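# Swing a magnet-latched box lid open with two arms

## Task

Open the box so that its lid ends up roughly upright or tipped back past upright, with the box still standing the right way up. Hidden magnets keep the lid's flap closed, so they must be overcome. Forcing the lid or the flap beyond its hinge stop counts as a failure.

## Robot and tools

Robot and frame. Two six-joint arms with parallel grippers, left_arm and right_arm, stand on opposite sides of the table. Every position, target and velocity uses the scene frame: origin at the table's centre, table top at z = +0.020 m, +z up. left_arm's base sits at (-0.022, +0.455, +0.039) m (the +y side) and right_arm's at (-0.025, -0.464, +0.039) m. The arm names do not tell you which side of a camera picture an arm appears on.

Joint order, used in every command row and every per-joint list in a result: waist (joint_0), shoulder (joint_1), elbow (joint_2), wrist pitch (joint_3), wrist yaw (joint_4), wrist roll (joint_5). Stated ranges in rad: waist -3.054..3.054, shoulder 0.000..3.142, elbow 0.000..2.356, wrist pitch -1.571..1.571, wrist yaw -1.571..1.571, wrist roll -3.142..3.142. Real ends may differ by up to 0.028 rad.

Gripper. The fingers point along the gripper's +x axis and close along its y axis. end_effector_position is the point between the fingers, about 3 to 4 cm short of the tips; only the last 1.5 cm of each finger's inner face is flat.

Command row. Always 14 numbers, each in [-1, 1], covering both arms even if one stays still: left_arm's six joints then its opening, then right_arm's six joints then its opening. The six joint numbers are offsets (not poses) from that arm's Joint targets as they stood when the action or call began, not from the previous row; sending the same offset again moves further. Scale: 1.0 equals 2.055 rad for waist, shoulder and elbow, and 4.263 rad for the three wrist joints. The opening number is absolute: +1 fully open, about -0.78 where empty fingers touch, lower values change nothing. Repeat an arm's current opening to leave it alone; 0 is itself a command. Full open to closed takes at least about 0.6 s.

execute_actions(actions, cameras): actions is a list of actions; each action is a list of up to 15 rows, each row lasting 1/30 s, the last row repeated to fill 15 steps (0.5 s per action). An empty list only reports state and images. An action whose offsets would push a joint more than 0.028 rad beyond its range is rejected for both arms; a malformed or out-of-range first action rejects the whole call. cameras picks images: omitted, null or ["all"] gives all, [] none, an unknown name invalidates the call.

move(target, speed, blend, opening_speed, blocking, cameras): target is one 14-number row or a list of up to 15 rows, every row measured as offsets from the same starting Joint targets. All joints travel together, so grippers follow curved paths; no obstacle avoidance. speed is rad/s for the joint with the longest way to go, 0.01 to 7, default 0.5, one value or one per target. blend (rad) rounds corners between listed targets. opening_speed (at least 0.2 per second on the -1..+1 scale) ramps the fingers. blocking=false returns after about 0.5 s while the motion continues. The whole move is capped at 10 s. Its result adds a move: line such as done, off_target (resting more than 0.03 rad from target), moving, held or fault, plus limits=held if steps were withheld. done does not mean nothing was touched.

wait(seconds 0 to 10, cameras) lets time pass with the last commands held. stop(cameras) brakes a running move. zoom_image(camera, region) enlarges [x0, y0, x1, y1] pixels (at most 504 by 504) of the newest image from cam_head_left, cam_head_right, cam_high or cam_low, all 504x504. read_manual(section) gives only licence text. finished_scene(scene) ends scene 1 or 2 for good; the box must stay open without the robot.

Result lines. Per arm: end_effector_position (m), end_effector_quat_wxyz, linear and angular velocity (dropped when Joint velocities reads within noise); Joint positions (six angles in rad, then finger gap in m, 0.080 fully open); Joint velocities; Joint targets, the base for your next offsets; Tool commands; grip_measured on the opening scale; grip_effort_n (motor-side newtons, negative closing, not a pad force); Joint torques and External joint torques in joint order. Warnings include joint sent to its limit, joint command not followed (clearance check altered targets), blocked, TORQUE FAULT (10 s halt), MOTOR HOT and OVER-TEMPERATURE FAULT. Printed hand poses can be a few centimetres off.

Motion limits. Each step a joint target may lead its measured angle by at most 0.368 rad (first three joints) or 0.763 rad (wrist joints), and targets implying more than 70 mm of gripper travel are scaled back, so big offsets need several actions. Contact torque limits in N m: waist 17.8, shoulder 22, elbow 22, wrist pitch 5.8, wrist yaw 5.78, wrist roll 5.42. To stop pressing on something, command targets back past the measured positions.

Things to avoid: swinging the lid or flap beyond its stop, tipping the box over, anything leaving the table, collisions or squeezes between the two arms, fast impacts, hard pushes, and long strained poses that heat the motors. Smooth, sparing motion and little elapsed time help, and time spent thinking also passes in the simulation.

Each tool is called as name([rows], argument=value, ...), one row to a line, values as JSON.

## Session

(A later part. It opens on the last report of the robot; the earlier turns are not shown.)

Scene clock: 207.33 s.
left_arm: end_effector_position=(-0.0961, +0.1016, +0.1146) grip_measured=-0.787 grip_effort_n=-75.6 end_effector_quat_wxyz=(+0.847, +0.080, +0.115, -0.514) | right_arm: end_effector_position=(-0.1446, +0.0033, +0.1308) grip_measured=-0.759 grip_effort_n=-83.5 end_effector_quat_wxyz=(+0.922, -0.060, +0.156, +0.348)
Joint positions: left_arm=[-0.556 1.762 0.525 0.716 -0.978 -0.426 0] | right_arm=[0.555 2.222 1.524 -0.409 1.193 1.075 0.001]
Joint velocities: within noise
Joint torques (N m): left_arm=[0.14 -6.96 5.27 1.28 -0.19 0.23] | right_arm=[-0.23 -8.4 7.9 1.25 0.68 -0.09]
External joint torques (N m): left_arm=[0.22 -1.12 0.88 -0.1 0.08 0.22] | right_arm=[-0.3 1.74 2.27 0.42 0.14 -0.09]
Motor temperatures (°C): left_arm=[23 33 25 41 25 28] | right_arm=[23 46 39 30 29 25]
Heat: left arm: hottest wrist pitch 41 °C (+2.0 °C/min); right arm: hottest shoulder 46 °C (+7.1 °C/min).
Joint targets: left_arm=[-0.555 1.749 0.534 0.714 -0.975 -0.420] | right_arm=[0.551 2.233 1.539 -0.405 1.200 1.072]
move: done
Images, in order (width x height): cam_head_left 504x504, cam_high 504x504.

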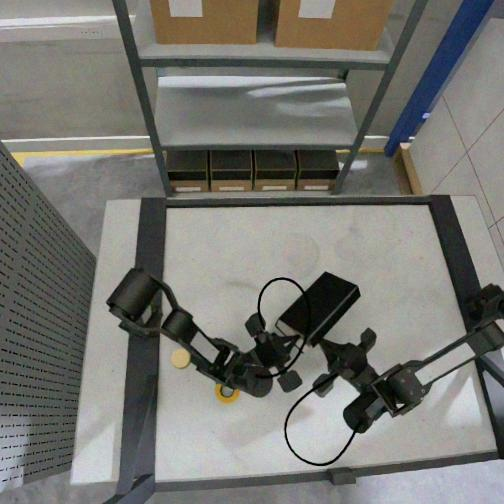

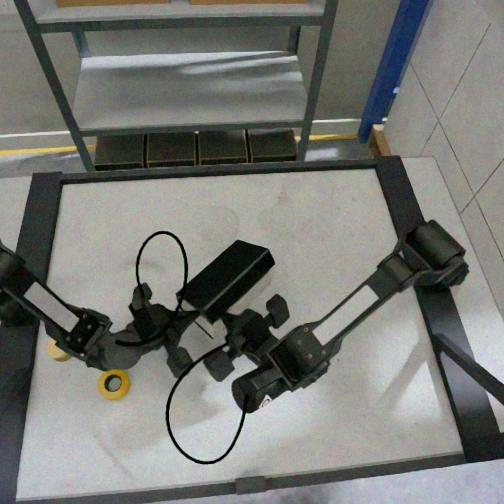

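move(target=[0.04,-0.0027,0.0171,-0.0093,0.0175,0.0039,-0.8,0,0,0,0,0,0,-0.8], speed=0.15, cameras=["cam_high","cam_head_left","cam_low"])

zoom_image(camera="cam_high", region=[155, 250, 275, 370])

zoom_image(camera="cam_low", region=[180, 100, 330, 250])

Scene clock: 210.23 s.
left_arm: end_effector_position=(-0.0797, +0.0864, +0.1161) grip_measured=-0.787 grip_effort_n=-75.6 end_effector_quat_wxyz=(+0.847, +0.085, +0.130, -0.507) | right_arm: end_effector_position=(-0.1446, +0.0033, +0.1308) grip_measured=-0.759 grip_effort_n=-83.5 end_effector_quat_wxyz=(+0.922, -0.060, +0.156, +0.348)
Joint positions: left_arm=[-0.474 1.757 0.56 0.677 -0.904 -0.41 0] | right_arm=[0.555 2.222 1.524 -0.408 1.193 1.075 0.001]
Joint velocities: within noise
Joint torques (N m): left_arm=[0.2 -7.22 5.49 1.31 -0.17 0.22] | right_arm=[-0.38 -8.43 7.88 1.23 0.68 -0.09]
External joint torques (N m): left_arm=[0.24 -1.15 0.85 -0.12 0.09 0.22] | right_arm=[-0.44 1.81 2.18 0.39 0.13 -0.09]
Motor temperatures (°C): left_arm=[23 33 25 40 25 28] | right_arm=[23 46 39 30 29 25]
Heat: left arm: hottest wrist pitch 40 °C (+1.0 °C/min); right arm: hottest shoulder 46 °C (+6.1 °C/min).
Joint targets: left_arm=[-0.472 1.744 0.569 0.675 -0.900 -0.404] | right_arm=[0.552 2.233 1.539 -0.405 1.200 1.072]
move: done
Images, in order (width x height): cam_head_left 504x504, cam_high 504x504, cam_low 504x504.

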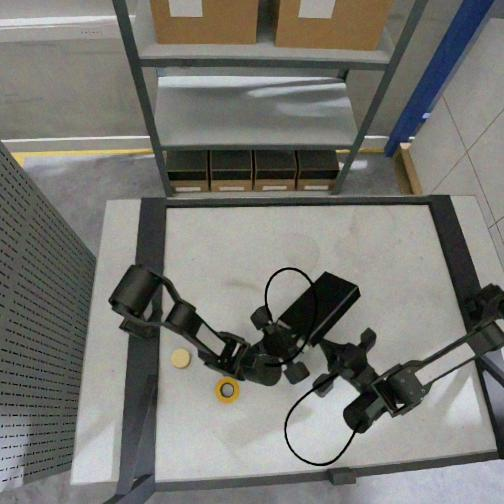

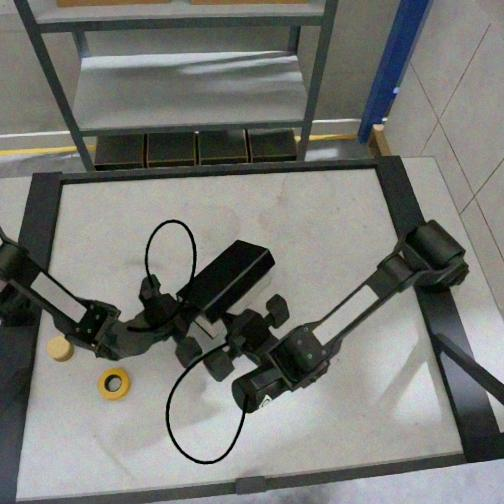

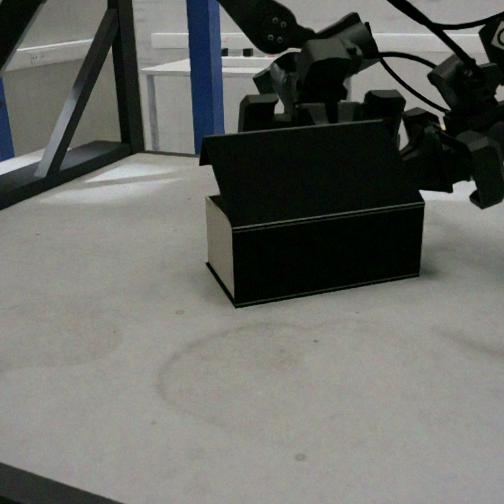

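Scaled by 4.200 from the camera's 504x504 image, which has a finer 720x720 frame.

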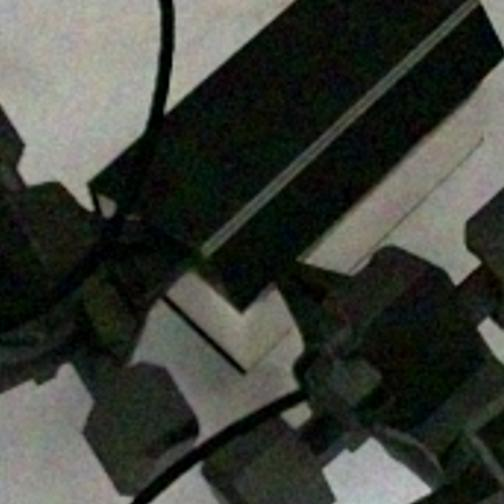

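Scaled by 3.360 from the camera's 504x504 image, which has a finer 720x720 frame.

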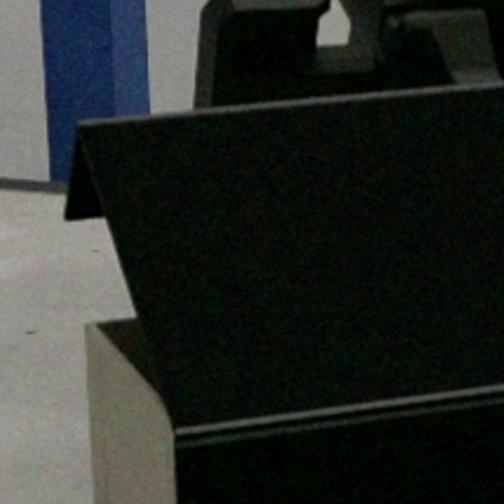

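move(target=[-0.0067,-0.058,0.0085,-0.032,-0.0235,-0.0063,-0.8,0,0,0,0,0,0,-0.8], speed=0.1, cameras=["cam_high","cam_head_left","cam_low"])

zoom_image(camera="cam_low", region=[180, 100, 430, 310])

Scene clock: 224.47 s.
left_arm: end_effector_position=(-0.0697, +0.0959, +0.1467) grip_measured=-0.787 grip_effort_n=-75.6 end_effector_quat_wxyz=(+0.868, +0.076, +0.115, -0.477) | right_arm: end_effector_position=(-0.1445, +0.0035, +0.1311) grip_measured=-0.759 grip_effort_n=-83.5 end_effector_quat_wxyz=(+0.922, -0.059, +0.156, +0.348)
Joint positions: left_arm=[-0.484 1.638 0.577 0.54 -0.993 -0.426 0] | right_arm=[0.554 2.222 1.525 -0.408 1.193 1.075 0.001]
Joint velocities: within noise
Joint torques (N m): left_arm=[-0.23 -6.91 6.1 1.3 -0.57 -0.18] | right_arm=[-0.19 -8.44 7.81 1.21 0.67 -0.09]
External joint torques (N m): left_arm=[-0.15 -1.25 0.96 -0.07 -0.29 -0.18] | right_arm=[-0.24 1.73 2.17 0.38 0.12 -0.09]
Motor temperatures (°C): left_arm=[23 34 26 41 25 28] | right_arm=[23 45 40 30 29 25]
Heat: left arm: hottest wrist pitch 41 °C (+2.0 °C/min); right arm: hottest shoulder 45 °C (+0.0 °C/min).
Joint targets: left_arm=[-0.486 1.624 0.587 0.538 -1.001 -0.431] | right_arm=[0.552 2.233 1.539 -0.405 1.200 1.072]
move: done
Images, in order (width x height): cam_head_left 504x504, cam_high 504x504, cam_low 504x504.

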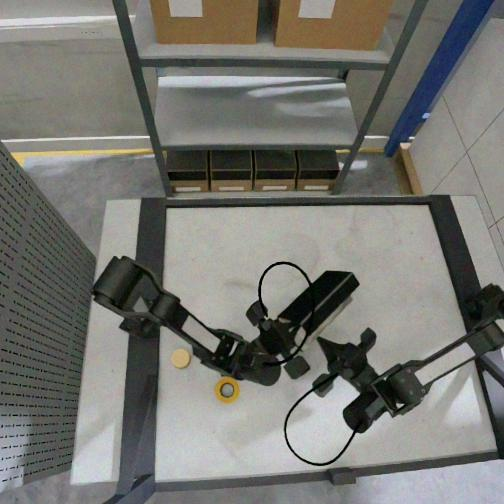

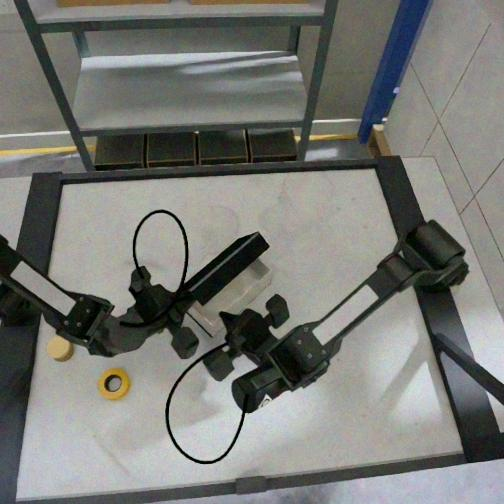

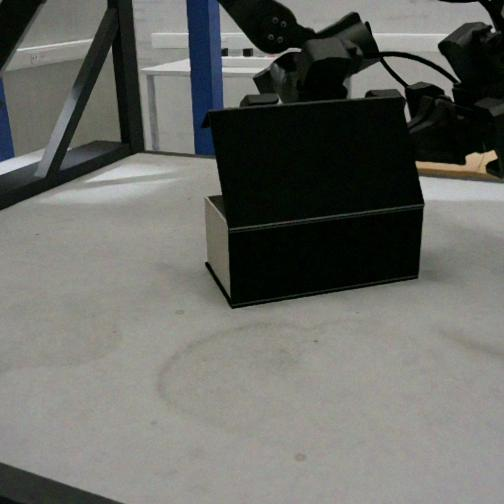

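Scaled by 2.016 from the camera's 504x504 image, which has a finer 720x720 frame.

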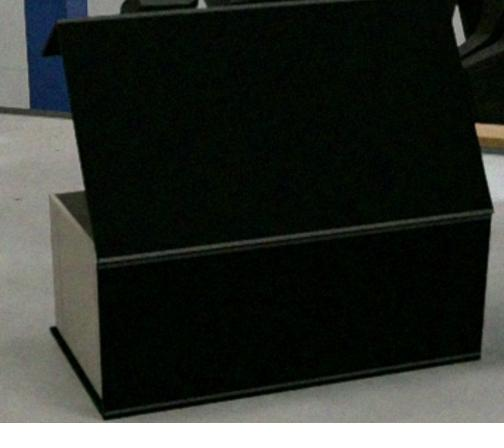

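move([
  [0.0111,-0.0764,-0.0241,-0.0254,-0.0115,-0.0026,-0.8,0,0,0,0,0,0,-0.8],
  [0.0179,-0.1052,-0.0412,-0.0311,-0.0185,-0.0038,-0.8,0,0,0,0,0,0,-0.8],
], speed=0.12, blend=0.03, cameras=["cam_high","cam_head_left","cam_low"])

zoom_image(camera="cam_high", region=[155, 220, 275, 340])

Scene clock: 229.47 s.
left_arm: end_effector_position=(-0.0353, +0.1267, +0.1807) grip_measured=-0.787 grip_effort_n=-75.6 end_effector_quat_wxyz=(+0.895, +0.052, +0.102, -0.432) | right_arm: end_effector_position=(-0.1445, +0.0035, +0.1311) grip_measured=-0.759 grip_effort_n=-83.5 end_effector_quat_wxyz=(+0.922, -0.059, +0.156, +0.348)
Joint positions: left_arm=[-0.451 1.419 0.512 0.408 -1.074 -0.442 0] | right_arm=[0.554 2.222 1.525 -0.408 1.193 1.075 0.001]
Joint velocities: within noise
Joint torques (N m): left_arm=[0.1 -5.49 4.38 1.24 -0.49 -0.19] | right_arm=[-0.19 -8.45 7.8 1.2 0.67 -0.1]
External joint torques (N m): left_arm=[0.13 -1.01 -1.29 -0.11 -0.21 -0.19] | right_arm=[-0.33 1.62 2.21 0.38 0.14 -0.1]
Motor temperatures (°C): left_arm=[23 33 26 40 25 28] | right_arm=[23 45 40 30 29 25]
Heat: left arm: hottest wrist pitch 40 °C (+0.0 °C/min); right arm: hottest shoulder 45 °C (-1.0 °C/min).
Joint targets: left_arm=[-0.449 1.408 0.502 0.406 -1.080 -0.447] | right_arm=[0.552 2.233 1.539 -0.405 1.200 1.072]
move: done; blend cut to 0.0296 rad at target 1
Images, in order (width x height): cam_head_left 504x504, cam_high 504x504, cam_low 504x504.

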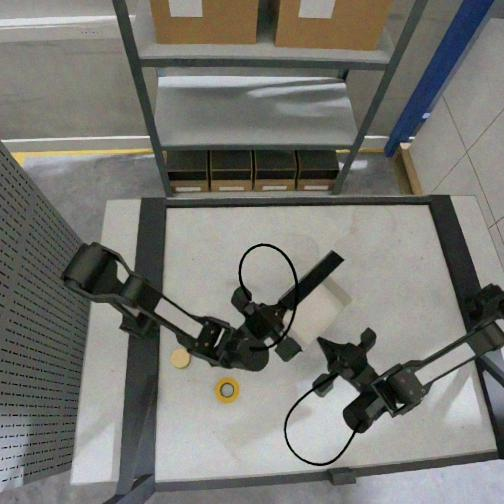

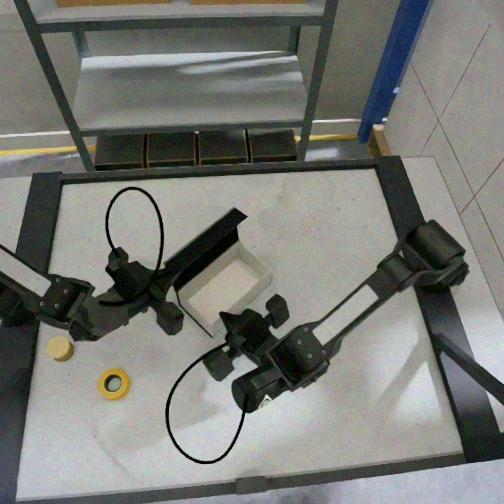

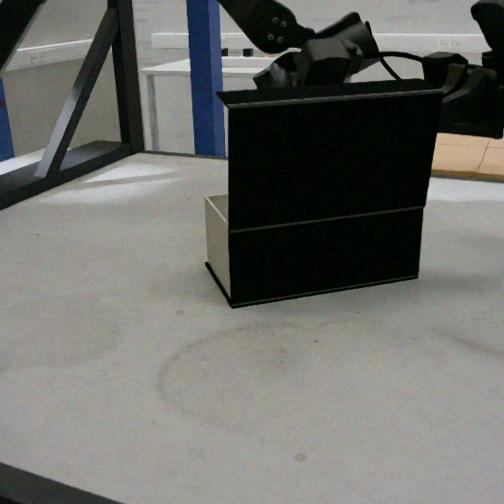

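Scaled by 4.200 from the camera's 504x504 image, which has a finer 720x720 frame.

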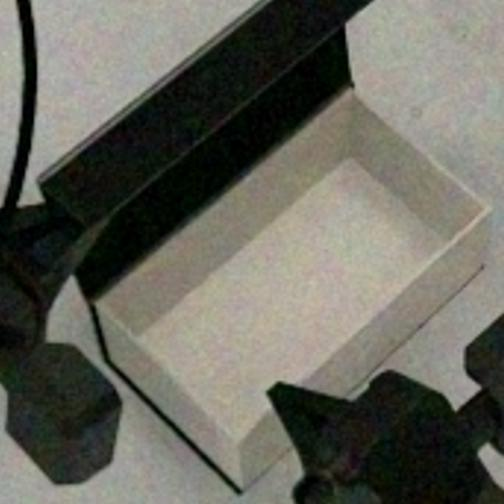

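move(target=[0.0109,-0.0264,-0.026,0,-0.0047,0,-0.8,0,0,0,0,0,0,-0.8], speed=0.06, cameras=["cam_high","cam_low"])

zoom_image(camera="cam_high", region=[155, 200, 275, 320])

Scene clock: 233.87 s.
left_arm: end_effector_position=(-0.0200, +0.1406, +0.1798) grip_measured=-0.787 grip_effort_n=-75.6 end_effector_quat_wxyz=(+0.903, +0.050, +0.099, -0.414) | right_arm: end_effector_position=(-0.1445, +0.0035, +0.1311) grip_measured=-0.759 grip_effort_n=-83.5 end_effector_quat_wxyz=(+0.922, -0.059, +0.156, +0.348)
Joint positions: left_arm=[-0.429 1.365 0.459 0.408 -1.094 -0.442 0] | right_arm=[0.554 2.222 1.525 -0.408 1.193 1.075 0.001]
Joint velocities: within noise
Joint torques (N m): left_arm=[0.16 -5.02 4.34 1.22 -0.51 -0.18] | right_arm=[-0.16 -8.44 7.82 1.21 0.66 -0.09]
External joint torques (N m): left_arm=[0.22 -0.97 -1.29 -0.1 -0.23 -0.18] | right_arm=[-0.22 1.77 2.15 0.37 0.11 -0.09]
Motor temperatures (°C): left_arm=[23 33 26 40 25 28] | right_arm=[23 45 39 30 29 25]
Heat: left arm: hottest wrist pitch 40 °C (+0.0 °C/min); right arm: hottest shoulder 45 °C (-1.0 °C/min).
Joint targets: left_arm=[-0.427 1.354 0.449 0.406 -1.099 -0.447] | right_arm=[0.552 2.233 1.539 -0.405 1.200 1.072]
move: done
Images, in order (width x height): cam_high 504x504, cam_low 504x504.

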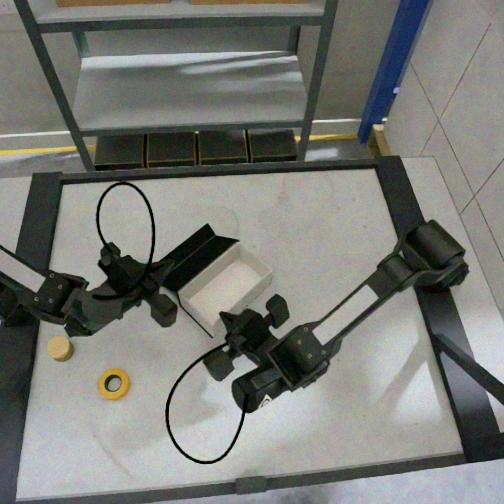

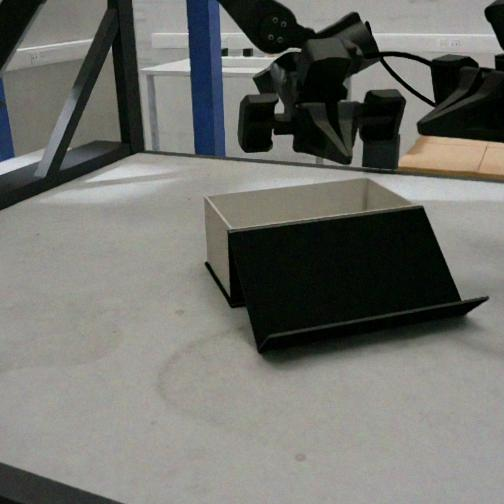

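Scaled by 4.200 from the camera's 504x504 image, which has a finer 720x720 frame.

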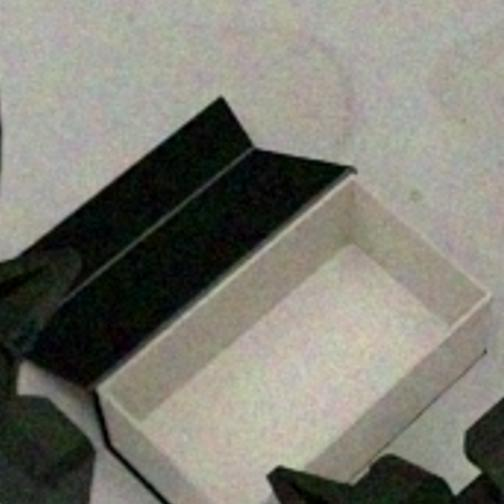

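move(target=[-0.04,-0.1,0,0,0,0,-0.8,0.05,-0.06,0,0,0,0,-0.8], speed=0.3, cameras=["cam_high","cam_low"])

Scene clock: 236.83 s.
left_arm: end_effector_position=(-0.0376, +0.1533, +0.2326) grip_measured=-0.787 grip_effort_n=-75.6 end_effector_quat_wxyz=(+0.882, -0.048, +0.100, -0.457) | right_arm: end_effector_position=(-0.1905, -0.0114, +0.1754) grip_measured=-0.759 grip_effort_n=-83.5 end_effector_quat_wxyz=(+0.901, -0.018, +0.164, +0.402)
Joint positions: left_arm=[-0.507 1.158 0.457 0.406 -1.094 -0.442 0] | right_arm=[0.655 2.123 1.526 -0.407 1.194 1.075 0.001]
Joint velocities: within noise
Joint torques (N m): left_arm=[-0.27 -4.01 5.08 1.35 -0.38 -0.17] | right_arm=[0.01 -10.83 7.93 1.27 0.62 -0.1]
External joint torques (N m): left_arm=[-0.22 -0.8 -1.23 -0.04 -0.21 -0.18] | right_arm=[-0.03 -0.93 1.98 0.35 0.1 -0.09]
Motor temperatures (°C): left_arm=[23 33 26 40 25 28] | right_arm=[23 45 39 30 29 25]
Heat: left arm: hottest wrist pitch 40 °C (+0.0 °C/min); right arm: hottest shoulder 45 °C (-1.0 °C/min).
Joint targets: left_arm=[-0.509 1.148 0.449 0.406 -1.099 -0.447] | right_arm=[0.655 2.110 1.539 -0.405 1.200 1.072]
move: done
Images, in order (width x height): cam_high 504x504, cam_low 504x504.

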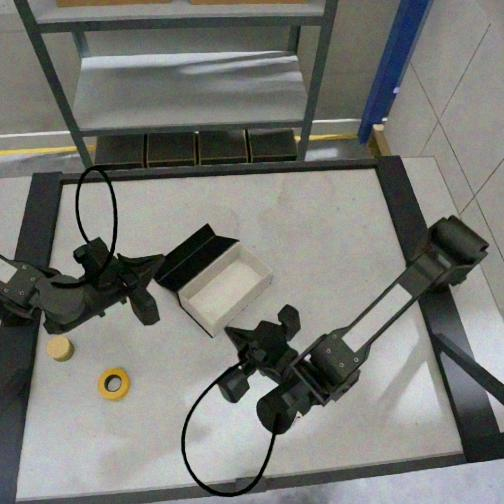

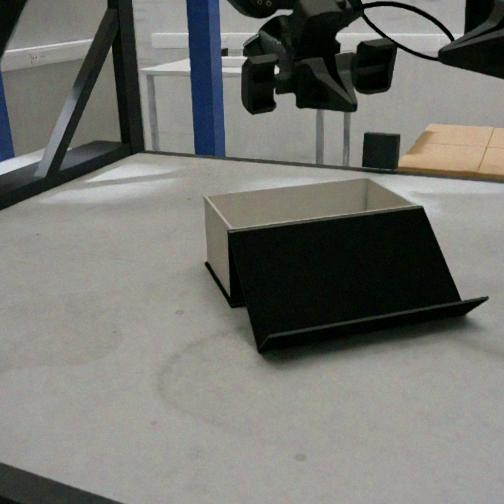

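finished_scene(scene=2)

The scene is finished: the task was done.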